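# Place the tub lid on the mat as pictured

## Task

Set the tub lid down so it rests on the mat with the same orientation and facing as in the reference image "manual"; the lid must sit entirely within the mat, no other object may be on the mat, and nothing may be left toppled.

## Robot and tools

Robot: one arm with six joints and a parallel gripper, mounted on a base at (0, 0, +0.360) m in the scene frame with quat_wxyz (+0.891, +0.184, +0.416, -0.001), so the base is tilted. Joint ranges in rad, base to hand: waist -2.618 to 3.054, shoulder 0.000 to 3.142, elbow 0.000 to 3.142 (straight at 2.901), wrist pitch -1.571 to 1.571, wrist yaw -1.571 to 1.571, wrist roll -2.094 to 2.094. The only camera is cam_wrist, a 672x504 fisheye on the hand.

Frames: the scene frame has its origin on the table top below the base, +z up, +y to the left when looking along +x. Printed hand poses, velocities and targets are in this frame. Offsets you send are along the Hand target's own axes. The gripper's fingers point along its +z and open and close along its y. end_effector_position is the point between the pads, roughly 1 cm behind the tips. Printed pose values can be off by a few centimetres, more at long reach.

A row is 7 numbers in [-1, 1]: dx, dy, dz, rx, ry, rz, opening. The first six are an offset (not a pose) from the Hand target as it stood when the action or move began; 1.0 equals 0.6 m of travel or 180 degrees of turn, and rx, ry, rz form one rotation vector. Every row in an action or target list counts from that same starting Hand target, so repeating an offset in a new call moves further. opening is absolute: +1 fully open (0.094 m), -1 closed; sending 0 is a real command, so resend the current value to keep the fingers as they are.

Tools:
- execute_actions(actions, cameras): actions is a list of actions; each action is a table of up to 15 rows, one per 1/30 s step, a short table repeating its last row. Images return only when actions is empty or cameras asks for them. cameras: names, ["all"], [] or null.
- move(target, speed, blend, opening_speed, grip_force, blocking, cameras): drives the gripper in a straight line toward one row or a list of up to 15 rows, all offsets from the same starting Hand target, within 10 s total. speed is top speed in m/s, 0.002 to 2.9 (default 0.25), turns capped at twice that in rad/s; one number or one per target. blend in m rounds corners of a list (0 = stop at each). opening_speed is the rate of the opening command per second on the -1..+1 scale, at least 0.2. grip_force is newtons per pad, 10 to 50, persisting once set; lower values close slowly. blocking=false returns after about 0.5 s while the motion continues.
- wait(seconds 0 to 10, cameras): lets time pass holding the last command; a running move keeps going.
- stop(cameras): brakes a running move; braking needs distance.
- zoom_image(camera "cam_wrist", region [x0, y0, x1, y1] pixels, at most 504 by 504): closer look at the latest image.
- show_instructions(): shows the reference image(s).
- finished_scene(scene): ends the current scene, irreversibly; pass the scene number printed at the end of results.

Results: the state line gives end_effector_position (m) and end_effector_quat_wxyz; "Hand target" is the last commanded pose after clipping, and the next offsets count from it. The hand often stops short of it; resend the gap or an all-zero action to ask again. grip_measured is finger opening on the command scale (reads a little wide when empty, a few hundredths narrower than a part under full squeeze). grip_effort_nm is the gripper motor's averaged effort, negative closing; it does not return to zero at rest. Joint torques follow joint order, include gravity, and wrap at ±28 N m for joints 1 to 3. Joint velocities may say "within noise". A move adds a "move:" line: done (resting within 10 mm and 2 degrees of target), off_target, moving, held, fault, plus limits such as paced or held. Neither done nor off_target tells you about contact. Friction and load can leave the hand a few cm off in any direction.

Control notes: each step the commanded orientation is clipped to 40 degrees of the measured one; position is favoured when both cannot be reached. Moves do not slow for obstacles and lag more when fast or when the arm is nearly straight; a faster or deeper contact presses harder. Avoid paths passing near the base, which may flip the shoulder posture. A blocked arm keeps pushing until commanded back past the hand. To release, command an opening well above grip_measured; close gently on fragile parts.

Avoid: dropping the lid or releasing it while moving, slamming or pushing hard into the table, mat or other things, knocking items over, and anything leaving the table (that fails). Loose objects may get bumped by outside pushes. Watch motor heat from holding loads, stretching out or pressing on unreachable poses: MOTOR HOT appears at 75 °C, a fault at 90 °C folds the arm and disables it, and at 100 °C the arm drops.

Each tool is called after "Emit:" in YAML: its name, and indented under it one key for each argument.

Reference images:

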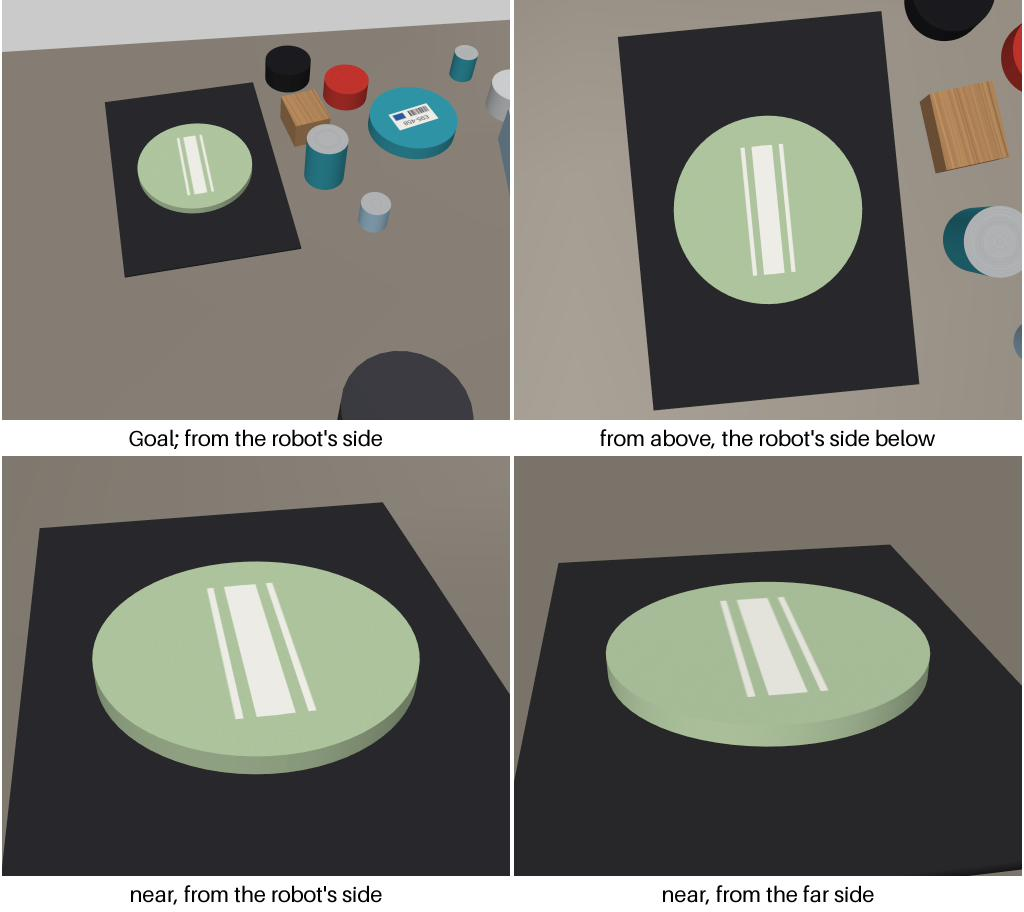

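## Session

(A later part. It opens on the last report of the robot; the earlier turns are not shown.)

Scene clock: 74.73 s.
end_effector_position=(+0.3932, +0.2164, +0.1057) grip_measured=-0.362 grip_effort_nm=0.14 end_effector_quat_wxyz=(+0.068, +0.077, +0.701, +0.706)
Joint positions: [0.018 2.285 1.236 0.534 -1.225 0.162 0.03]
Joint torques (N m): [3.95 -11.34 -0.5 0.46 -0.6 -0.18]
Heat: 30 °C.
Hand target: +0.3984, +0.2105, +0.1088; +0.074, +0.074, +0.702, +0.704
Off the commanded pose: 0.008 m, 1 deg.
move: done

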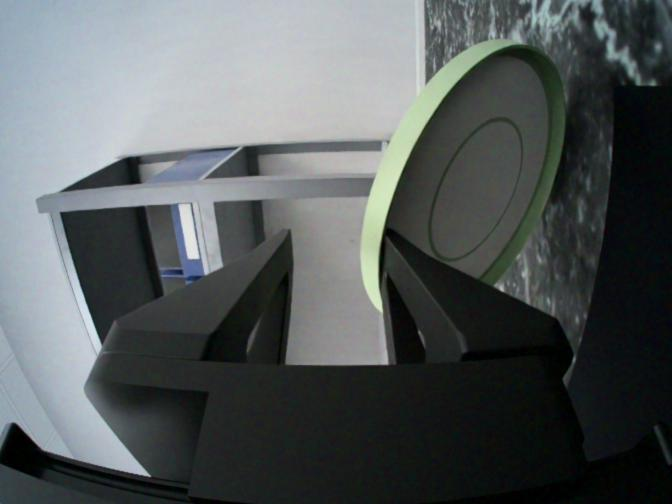

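Emit:
move:
  target: [-0.018,-0.019,-0.037,0.083,0,0,-0.36]
  speed: 0.08
  cameras: ["cam_wrist"]

Scene clock: 77.00 s.
end_effector_position=(+0.4007, +0.1923, +0.0934) grip_measured=-0.362 grip_effort_nm=0.14 end_effector_quat_wxyz=(+0.059, +0.086, +0.787, +0.609)
Joint positions: [0.007 2.132 1.156 0.386 -0.974 0.091 0.03]
Joint torques (N m): [3.56 -11.62 -0.51 0.34 -0.62 -0.16]
Heat: 30 °C.
Hand target: +0.4044, +0.1866, +0.0973; +0.064, +0.083, +0.788, +0.607
Off the commanded pose: 0.008 m, 1 deg.
move: done

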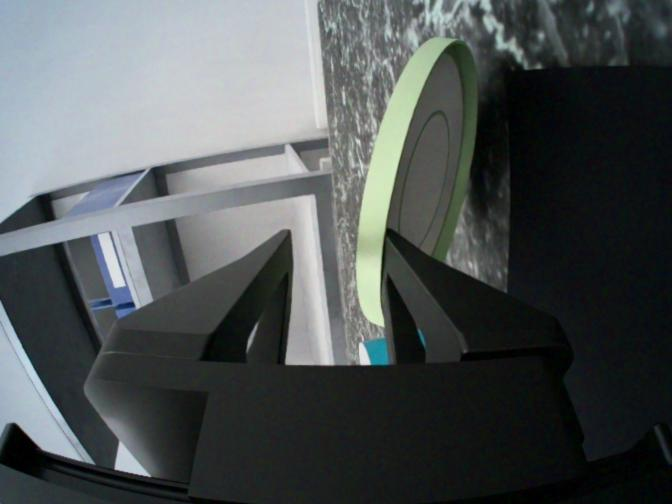

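Emit:
move:
  target: [0,-0.0356,-0.0065,0.111,0,0,-0.36]
  speed: 0.08
  cameras: ["cam_wrist"]

Scene clock: 79.90 s.
end_effector_position=(+0.3995, +0.1721, +0.0670) grip_measured=-0.362 grip_effort_nm=0.14 end_effector_quat_wxyz=(+0.049, +0.097, +0.884, +0.454)
Joint positions: [0.056 2.022 1.074 0.353 -0.568 0.101 0.03]
Joint torques (N m): [5.49 -11.6 -0.35 0.37 -0.49 -0.01]
Heat: 30 °C.
Hand target: +0.4023, +0.1777, +0.0777; +0.049, +0.093, +0.881, +0.461
Off the commanded pose: 0.012 m, 1 deg.
move: off_target

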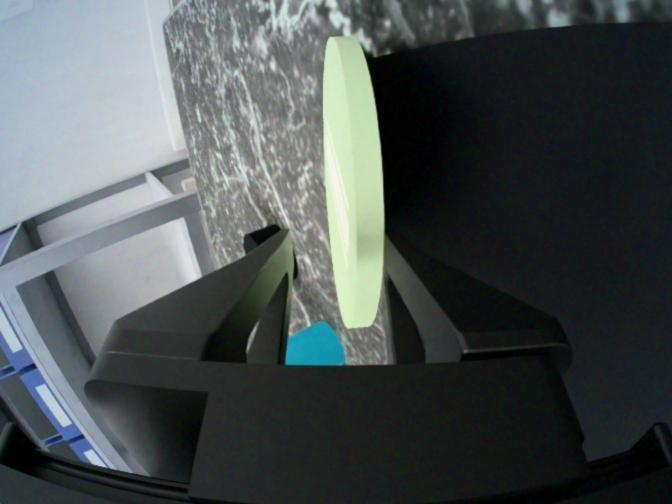

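Emit:
move:
  target: [0,-0.0145,0,0,0,0,-0.72]
  speed: 0.02
  opening_speed: 0.8
  cameras: ["cam_wrist"]

Scene clock: 81.00 s.
end_effector_position=(+0.3990, +0.1721, +0.0669) grip_measured=-0.718 grip_effort_nm=-0.09 end_effector_quat_wxyz=(+0.048, +0.097, +0.884, +0.454)
Joint positions: [0.056 2.022 1.074 0.351 -0.568 0.101 0.013]
Joint torques (N m): [4.07 -10.13 0.68 0.35 -0.62 -0.13]
Heat: 30 °C.
Hand target: +0.4013, +0.1729, +0.0706; +0.048, +0.093, +0.881, +0.461
Off the commanded pose: 0.004 m, 1 deg.
move: done

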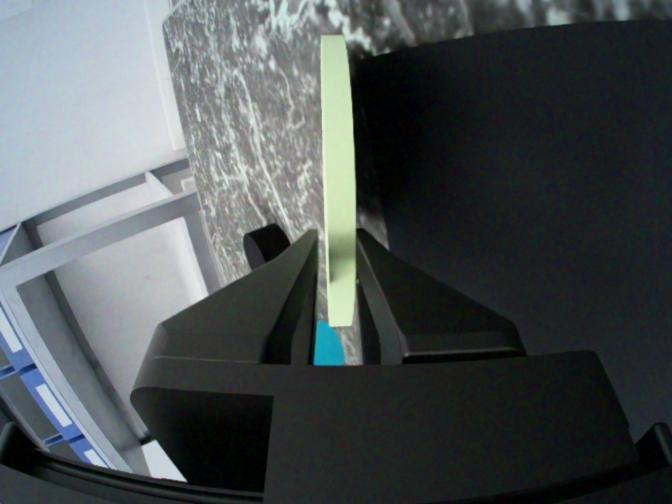

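Emit:
move:
  target: [0,-0.005,0,0,0,0,-0.97]
  speed: 0.02
  opening_speed: 0.25
  cameras: ["cam_wrist"]

Scene clock: 82.27 s.
end_effector_position=(+0.4014, +0.1735, +0.0693) grip_measured=-0.835 grip_effort_nm=-1.00 end_effector_quat_wxyz=(+0.050, +0.096, +0.881, +0.461)
Joint positions: [0.056 2.022 1.08 0.348 -0.583 0.1 0.008]
Joint torques (N m): [3.54 -9.72 0.55 0.42 -0.53 -0.14]
Motor temperatures (°C): [30 29 25 24 23 22 24]
Heat: 30 °C.
Hand target: +0.4009, +0.1712, +0.0681; +0.049, +0.093, +0.881, +0.461
Off the commanded pose: 0.003 m, 0 deg.
move: done

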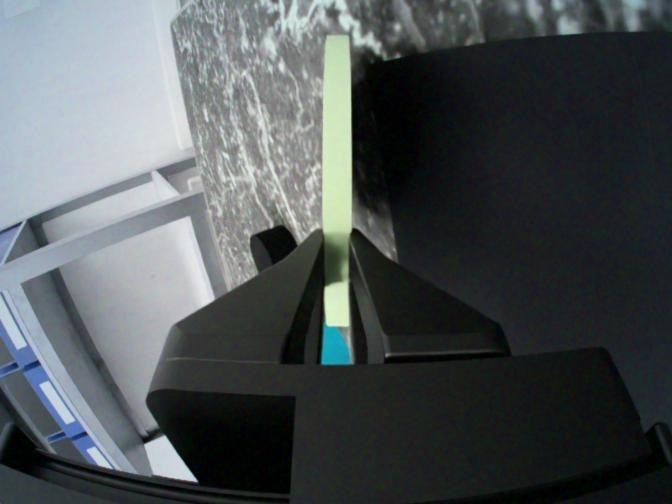

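Emit:
move:
  target: [0,0,0,0,0,0,-0.55]
  opening_speed: 0.4

Emit:
move:
  target: [0,-0.005,0.0,0.06,0,0,-0.45]
  speed: 0.1
  cameras: ["cam_wrist"]

Scene clock: 84.13 s.
end_effector_position=(+0.4014, +0.1735, +0.0693) grip_measured=-0.552 grip_effort_nm=0.14 end_effector_quat_wxyz=(+0.050, +0.096, +0.881, +0.461)
Joint positions: [0.056 2.022 1.08 0.348 -0.583 0.1 0.021]
Joint torques (N m): [3.54 -9.76 0.65 0.41 -0.56 -0.16]
Heat: 30 °C.
Hand target: +0.4009, +0.1712, +0.0681; +0.049, +0.093, +0.881, +0.461
Off the commanded pose: 0.003 m, 0 deg.
move: done

Scene clock: 85.77 s.
end_effector_position=(+0.3981, +0.1639, +0.0555) grip_measured=-0.452 grip_effort_nm=0.14 end_effector_quat_wxyz=(+0.040, +0.101, +0.923, +0.370)
Joint positions: [0.102 1.992 1.062 0.325 -0.344 0.119 0.026]
Joint torques (N m): [5.71 -11.59 -0.14 0.4 -0.45 0.03]
Heat: 30 °C.
Hand target: +0.4006, +0.1694, +0.0657; +0.040, +0.097, +0.921, +0.376
Off the commanded pose: 0.012 m, 1 deg.
move: off_target

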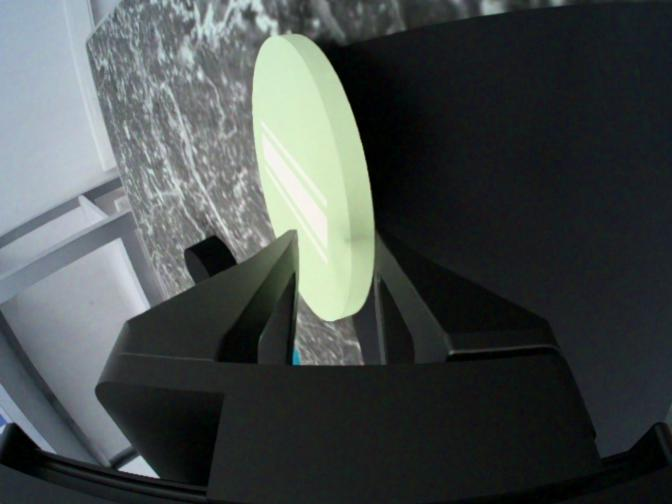

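Emit:
zoom_image:
  camera: "cam_wrist"
  region: [220, 20, 400, 340]

Scaled by 1.575 from the camera's 672x504 image, which has a finer 960x720 frame.

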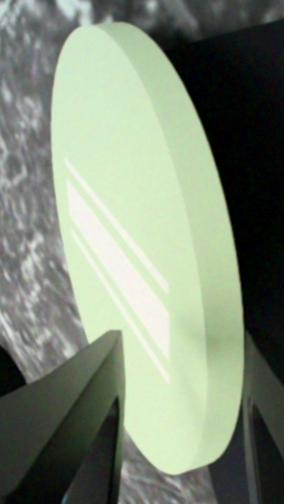

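Emit:
move:
  target:
    - [0,0.015,0.0,-0.07,0,0,-0.45]
  speed: 0.1
  cameras: ["cam_wrist"]

Scene clock: 88.60 s.
end_effector_position=(+0.4099, +0.1724, +0.0797) grip_measured=-0.452 grip_effort_nm=0.14 end_effector_quat_wxyz=(+0.055, +0.095, +0.876, +0.469)
Joint positions: [0.058 1.992 1.082 0.328 -0.6 0.104 0.026]
Joint torques (N m): [3.56 -7.35 0.79 0.69 -0.68 -0.16]
Heat: 30 °C.
Hand target: +0.4020, +0.1757, +0.0720; +0.050, +0.092, +0.874, +0.475
Off the commanded pose: 0.012 m, 1 deg.
move: off_target

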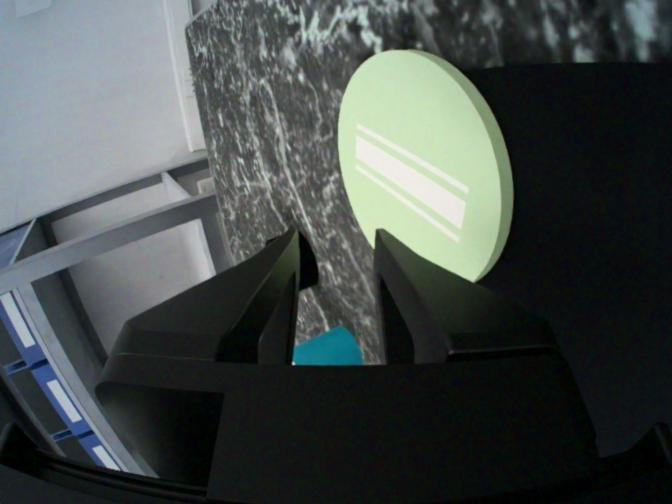

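Emit:
move:
  target:
    - [-0.007,0.22,-0.182,0,0,0,-0.45]
    - [0.037,0.27,0.1087,0.2351,0.2659,-0.4892,-0.45]
  speed: [0.2,0.4]
  blend: [0.04,0]
  cameras: ["cam_wrist"]

Scene clock: 93.30 s.
end_effector_position=(+0.4199, +0.3060, +0.1662) grip_measured=-0.452 grip_effort_nm=0.14 end_effector_quat_wxyz=(-0.002, -0.659, +0.753, -0.004)
Joint positions: [0.807 2.331 1.913 -0.718 0.874 -0.835 0.026]
Joint torques (N m): [12.22 -7.88 4.3 0.18 0.01 -0.12]
Heat: 31 °C.
Hand target: +0.4100, +0.3200, +0.1724; +0.000, -0.676, +0.737, +0.000
Off the commanded pose: 0.018 m, 3 deg.
move: off_target

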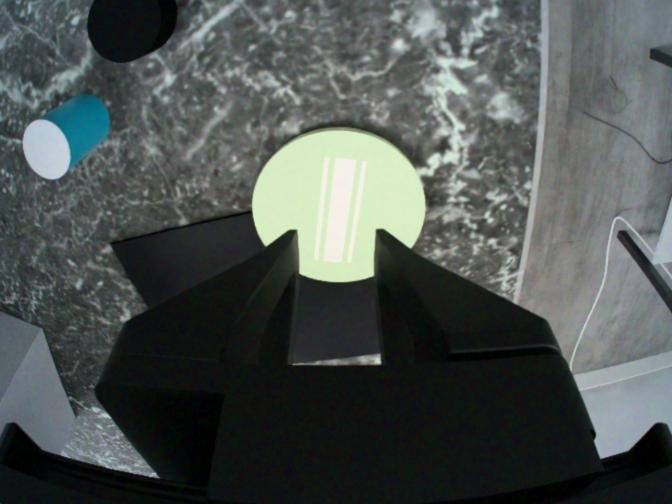

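Emit:
move:
  target: [0.003,0.0148,0.153,0,0,-0.033,1]
  speed: 0.15
  cameras: ["cam_wrist"]

Scene clock: 95.30 s.
end_effector_position=(+0.4086, +0.3130, +0.0857) grip_measured=+0.998 grip_effort_nm=0.15 end_effector_quat_wxyz=(+0.000, +0.708, -0.706, +0.007)
Joint positions: [0.702 2.474 1.913 -0.461 0.83 -1.116 0.094]
Joint torques (N m): [9.99 -8.7 2.59 0.43 -0.16 -0.09]
Heat: 32 °C.
Hand target: +0.4010, +0.3191, +0.0807; +0.000, +0.713, -0.701, +0.000
Off the commanded pose: 0.011 m, 1 deg.
move: off_target

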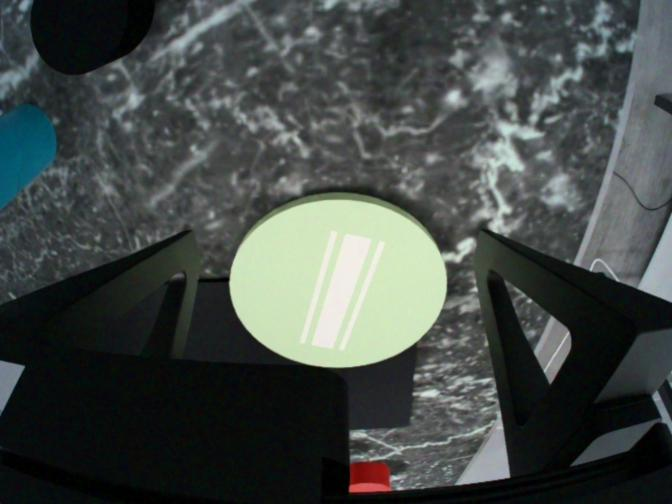

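Emit:
move:
  target: [0.0167,-0.003,0.1095,0,0,0,1]
  speed: 0.15
  cameras: ["cam_wrist"]

Scene clock: 96.50 s.
end_effector_position=(+0.4086, +0.3010, +0.0192) grip_measured=+0.998 grip_effort_nm=0.15 end_effector_quat_wxyz=(+0.004, +0.709, -0.705, +0.007)
Joint positions: [0.595 2.595 1.986 -0.331 0.773 -1.24 0.094]
Joint torques (N m): [10.03 -8.64 3.18 0.43 -0.12 -0.11]
Heat: 32 °C.
Hand target: +0.4030, +0.3091, +0.0150; +0.000, +0.713, -0.701, +0.000
Off the commanded pose: 0.011 m, 1 deg.
move: off_target

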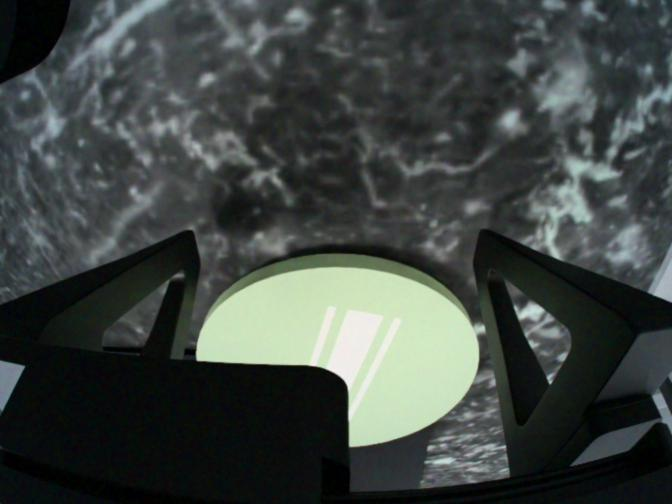

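Emit:
move:
  target:
    - [0.0368,-0.0027,0.006,0,0,0,1]
    - [0.0998,-0.0197,0.006,0,0,0.1,1]
    - [0.1652,-0.0163,0.004,0,0,0.2,1]
  speed: 0.08
  blend: 0.01
  cameras: ["cam_wrist"]

Scene clock: 101.90 s.
end_effector_position=(+0.4083, +0.2204, +0.0123) grip_measured=+0.998 grip_effort_nm=0.13 end_effector_quat_wxyz=(-0.002, -0.475, +0.880, +0.004)
Joint positions: [0.463 2.358 1.627 -0.124 0.667 -0.788 0.094]
Joint torques (N m): [6.82 -11.78 0.84 0.4 -0.03 0.08]
Heat: 32 °C.
Hand target: +0.4143, +0.2102, +0.0125; +0.000, -0.461, +0.887, +0.000
Off the commanded pose: 0.012 m, 2 deg.
move: off_target

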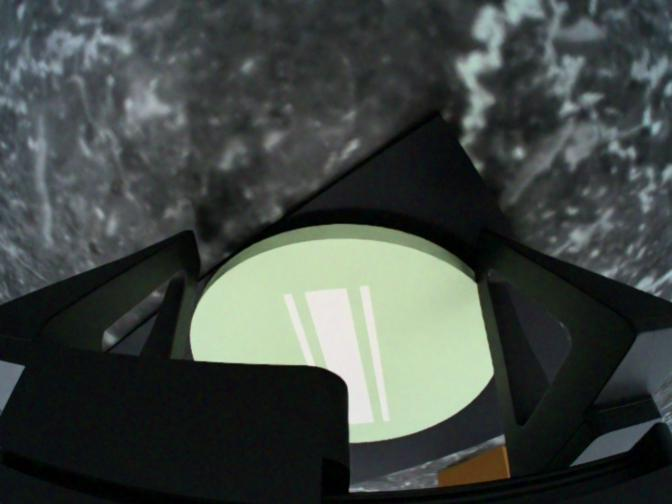

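Emit:
move:
  target:
    - [0.0745,-0.0393,-0.003,0,0,0.1,1]
    - [0.1438,-0.0188,-0.003,0,0,0.214,1]
  speed: 0.08
  blend: 0.01
  cameras: ["cam_wrist"]

Scene clock: 106.87 s.
end_effector_position=(+0.3657, +0.1381, +0.0113) grip_measured=+0.998 grip_effort_nm=0.13 end_effector_quat_wxyz=(-0.010, -0.157, +0.988, -0.001)
Joint positions: [0.325 2.153 1.226 0.128 0.583 -0.228 0.094]
Joint torques (N m): [5.27 -11 -0.09 0.46 -0.11 0.09]
Heat: 32 °C.
Hand target: +0.3739, +0.1330, +0.0142; +0.000, -0.143, +0.990, +0.000
Off the commanded pose: 0.010 m, 2 deg.
move: done

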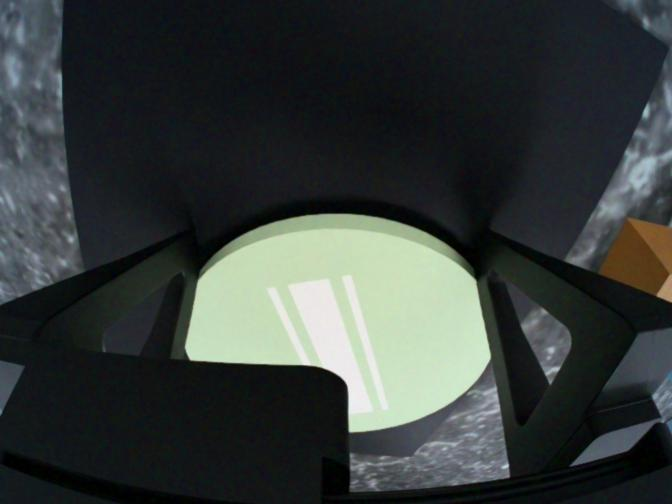

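Emit:
move:
  target:
    - [-0.03,0,0,0,0,0,1]
    - [-0.05,0,-0.25,0,0,0,1]
  speed: [0.08,0.25]
  blend: 0.005
  cameras: ["cam_wrist"]

Scene clock: 109.27 s.
end_effector_position=(+0.4017, +0.1379, +0.1588) grip_measured=+0.998 grip_effort_nm=0.13 end_effector_quat_wxyz=(-0.002, -0.140, +0.990, -0.001)
Joint positions: [0.549 1.763 1.191 -0.339 0.73 0.007 0.094]
Joint torques (N m): [6.94 -8.95 2.97 0.15 0.08 0.03]
Heat: 32 °C.
Hand target: +0.4028, +0.1415, +0.1643; +0.000, -0.143, +0.990, +0.000
Off the commanded pose: 0.007 m, 0 deg.
move: done

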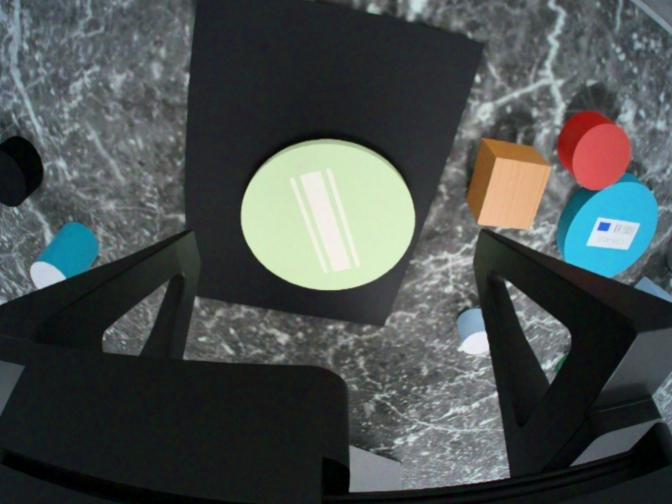

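Emit:
move:
  target: [0.149,-0.098,0.12,0,0,-0.519,1]
  speed: 0.45
  cameras: ["cam_wrist"]

Scene clock: 113.33 s.
end_effector_position=(+0.3284, +0.0628, +0.0888) grip_measured=+0.998 grip_effort_nm=0.12 end_effector_quat_wxyz=(+0.009, +0.821, -0.572, -0.004)
Joint positions: [0.268 1.721 0.795 0.154 0.547 -1.886 0.094]
Joint torques (N m): [3.23 -9.91 -0.21 0.38 -0.15 -0.09]
Heat: 32 °C.
Hand target: +0.3336, +0.0598, +0.0923; +0.000, +0.818, -0.575, +0.000
Off the commanded pose: 0.007 m, 1 deg.
move: done

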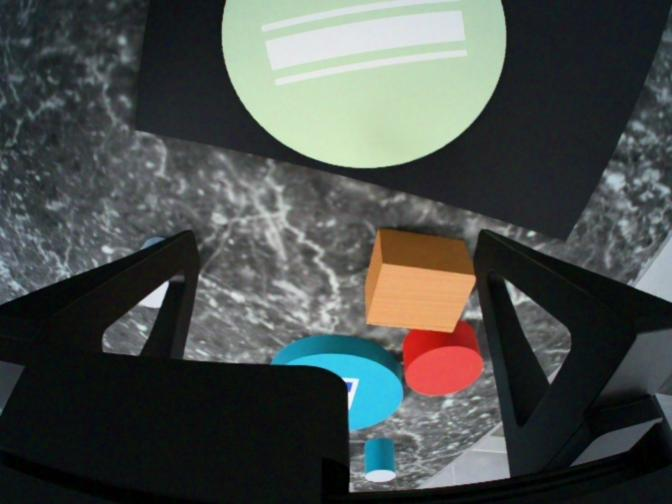

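Emit:
move:
  target: [0,0,-0.05,0,0,0.52,1]
  speed: 0.6

Emit:
move:
  target: [0,0,0.05,0,0,0.52,1]
  speed: 0.6
  cameras: ["cam_wrist"]

Scene clock: 115.93 s.
end_effector_position=(+0.3267, +0.0564, +0.1157) grip_measured=+0.999 grip_effort_nm=0.11 end_effector_quat_wxyz=(-0.008, -0.143, +0.990, -0.002)
Joint positions: [0.296 1.602 0.747 0.074 0.563 -0.227 0.094]
Joint torques (N m): [4.92 -9.09 1.65 0.24 0.06 0.1]
Heat: 32 °C.
Hand target: +0.3336, +0.0598, +0.1223; +0.000, -0.141, +0.990, +0.000
Off the commanded pose: 0.010 m, 1 deg.
move: done

Scene clock: 118.33 s.
end_effector_position=(+0.3379, +0.0594, +0.0984) grip_measured=+0.999 grip_effort_nm=0.09 end_effector_quat_wxyz=(+0.004, +0.623, +0.782, +0.006)
Joint positions: [0.267 1.671 0.78 0.158 0.532 1.364 0.094]
Joint torques (N m): [3.19 -6.17 1.17 0.45 -0.03 0.08]
Heat: 31 °C.
Hand target: +0.3337, +0.0599, +0.0923; +0.000, +0.625, +0.781, +0.000
Off the commanded pose: 0.008 m, 1 deg.
move: done

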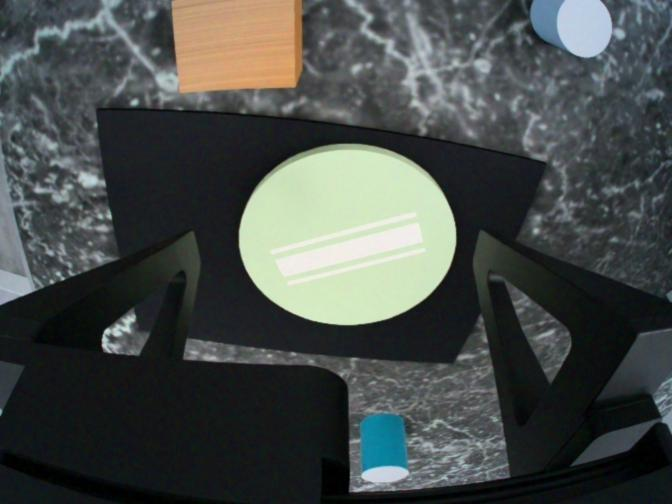

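Emit:
move:
  target:
    - [-0.0067,-0.0067,0.135,0,0,0,1]
    - [0.0543,-0.0168,0.135,0,0,0.044,1]
    - [0.095,-0.0227,0.135,0,0,0.089,1]
  speed: [0.15,0.08,0.08]
  blend: [0,0.01,0]
  cameras: ["cam_wrist"]

Scene clock: 122.20 s.
end_effector_position=(+0.3132, +0.1040, +0.0132) grip_measured=+0.999 grip_effort_nm=0.09 end_effector_quat_wxyz=(+0.001, +0.730, +0.683, +0.002)
Joint positions: [0.255 2.089 0.928 0.419 0.528 1.654 0.094]
Joint torques (N m): [6.32 -6.27 -0.29 0.49 0.11 0.03]
Heat: 31 °C.
Hand target: +0.3078, +0.1126, +0.0113; +0.000, +0.728, +0.686, +0.000
Off the commanded pose: 0.010 m, 1 deg.
move: done

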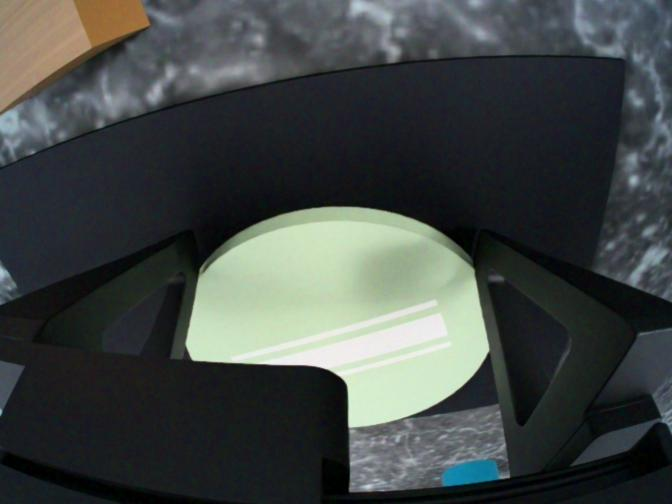

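Emit:
move:
  target:
    - [-0.05,0,0,0,0,0,1]
    - [-0.05,0,-0.12,0,0,0,1]
    - [0.081,0.127,-0.233,0,0,-0.52,1]
  speed: [0.1,0.25,0.55]
  blend: [0.01,0.02,0]
  cameras: ["cam_wrist"]

Scene clock: 125.43 s.
end_effector_position=(+0.3930, +0.1458, +0.1515) grip_measured=+0.999 grip_effort_nm=0.08 end_effector_quat_wxyz=(+0.006, +0.019, +1.000, +0.000)
Joint positions: [0.557 1.783 1.148 -0.259 0.738 0.321 0.094]
Joint torques (N m): [7.46 -6.46 3.21 0.2 0.09 -0.13]
Heat: 31 °C.
Hand target: +0.3867, +0.1565, +0.1512; +0.000, -0.002, +1.000, +0.000
Off the commanded pose: 0.012 m, 3 deg.
move: off_target

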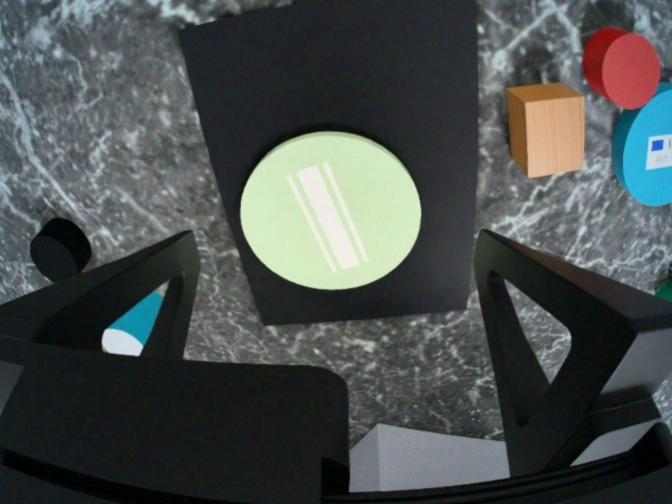

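Emit:
move:
  target: [0.0745,0.1178,0.1,0,0,-0.358,1]
  speed: 0.4
  cameras: ["cam_wrist"]

Scene clock: 128.20 s.
end_effector_position=(+0.3464, +0.2139, +0.0884) grip_measured=+0.999 grip_effort_nm=0.07 end_effector_quat_wxyz=(-0.007, -0.523, +0.852, -0.004)
Joint positions: [0.6 2.12 1.226 -0.066 0.771 -0.749 0.094]
Joint torques (N m): [9.36 -7.1 1.48 0.45 0.03 -0.13]
Heat: 32 °C.
Hand target: +0.3418, +0.2270, +0.0911; +0.000, -0.535, +0.845, +0.000
Off the commanded pose: 0.014 m, 2 deg.
move: off_target

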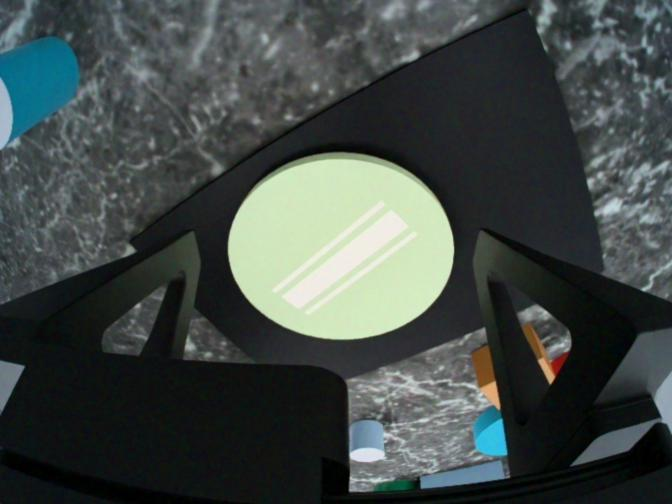

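Emit:
move:
  target:
    - [0,0,0.131,0,0,0,1]
    - [0.0745,-0.0098,0.131,0,0,0.05,1]
    - [0.1073,-0.016,0.131,0,0,0.095,1]
  speed: [0.15,0.08,0.08]
  blend: [0,0.01,0]
  cameras: ["cam_wrist"]

Scene clock: 131.97 s.
end_effector_position=(+0.3154, +0.1686, +0.0108) grip_measured=+0.999 grip_effort_nm=0.07 end_effector_quat_wxyz=(-0.008, -0.416, +0.909, +0.000)
Joint positions: [0.399 2.231 1.111 0.288 0.635 -0.709 0.094]
Joint torques (N m): [5.61 -9.85 -0.64 0.48 -0.1 0.07]
Heat: 32 °C.
Hand target: +0.3230, +0.1647, +0.0125; +0.000, -0.403, +0.915, +0.000
Off the commanded pose: 0.009 m, 2 deg.
move: done

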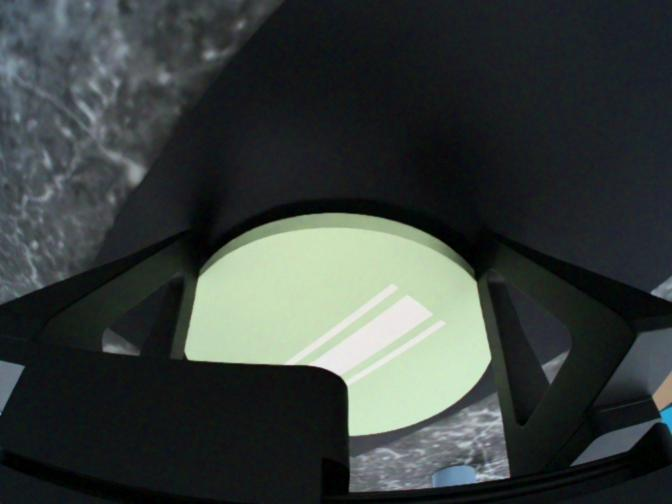

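Emit:
move:
  target:
    - [-0.04,0,0,0,0,0,1]
    - [-0.05,0,-0.24,0,0,0,1]
  speed: [0.1,0.3]
  blend: [0.01,0]
  cameras: ["cam_wrist"]

Scene clock: 133.80 s.
end_effector_position=(+0.3435, +0.1826, +0.1529) grip_measured=+0.999 grip_effort_nm=0.07 end_effector_quat_wxyz=(-0.001, -0.399, +0.917, -0.001)
Joint positions: [0.666 1.86 1.059 -0.196 0.799 -0.405 0.094]
Joint torques (N m): [7.32 -7.42 2.5 0.19 0.06 0.04]
Heat: 32 °C.
Hand target: +0.3433, +0.1869, +0.1566; +0.000, -0.403, +0.915, +0.000
Off the commanded pose: 0.006 m, 0 deg.
move: done

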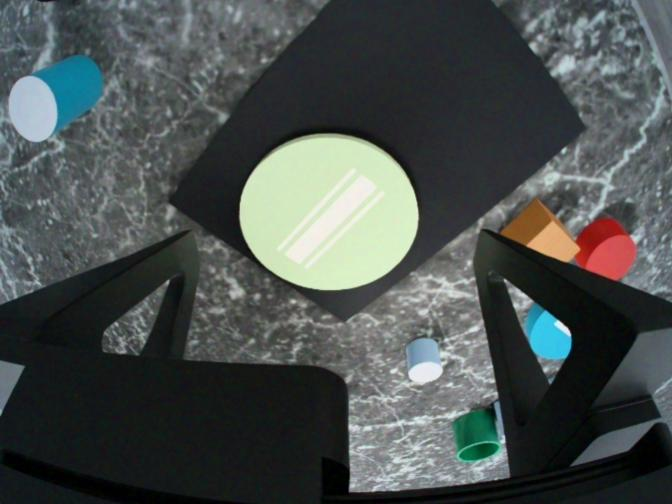

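Emit:
finished_scene:
  scene: 2

The scene is finished: the task was done.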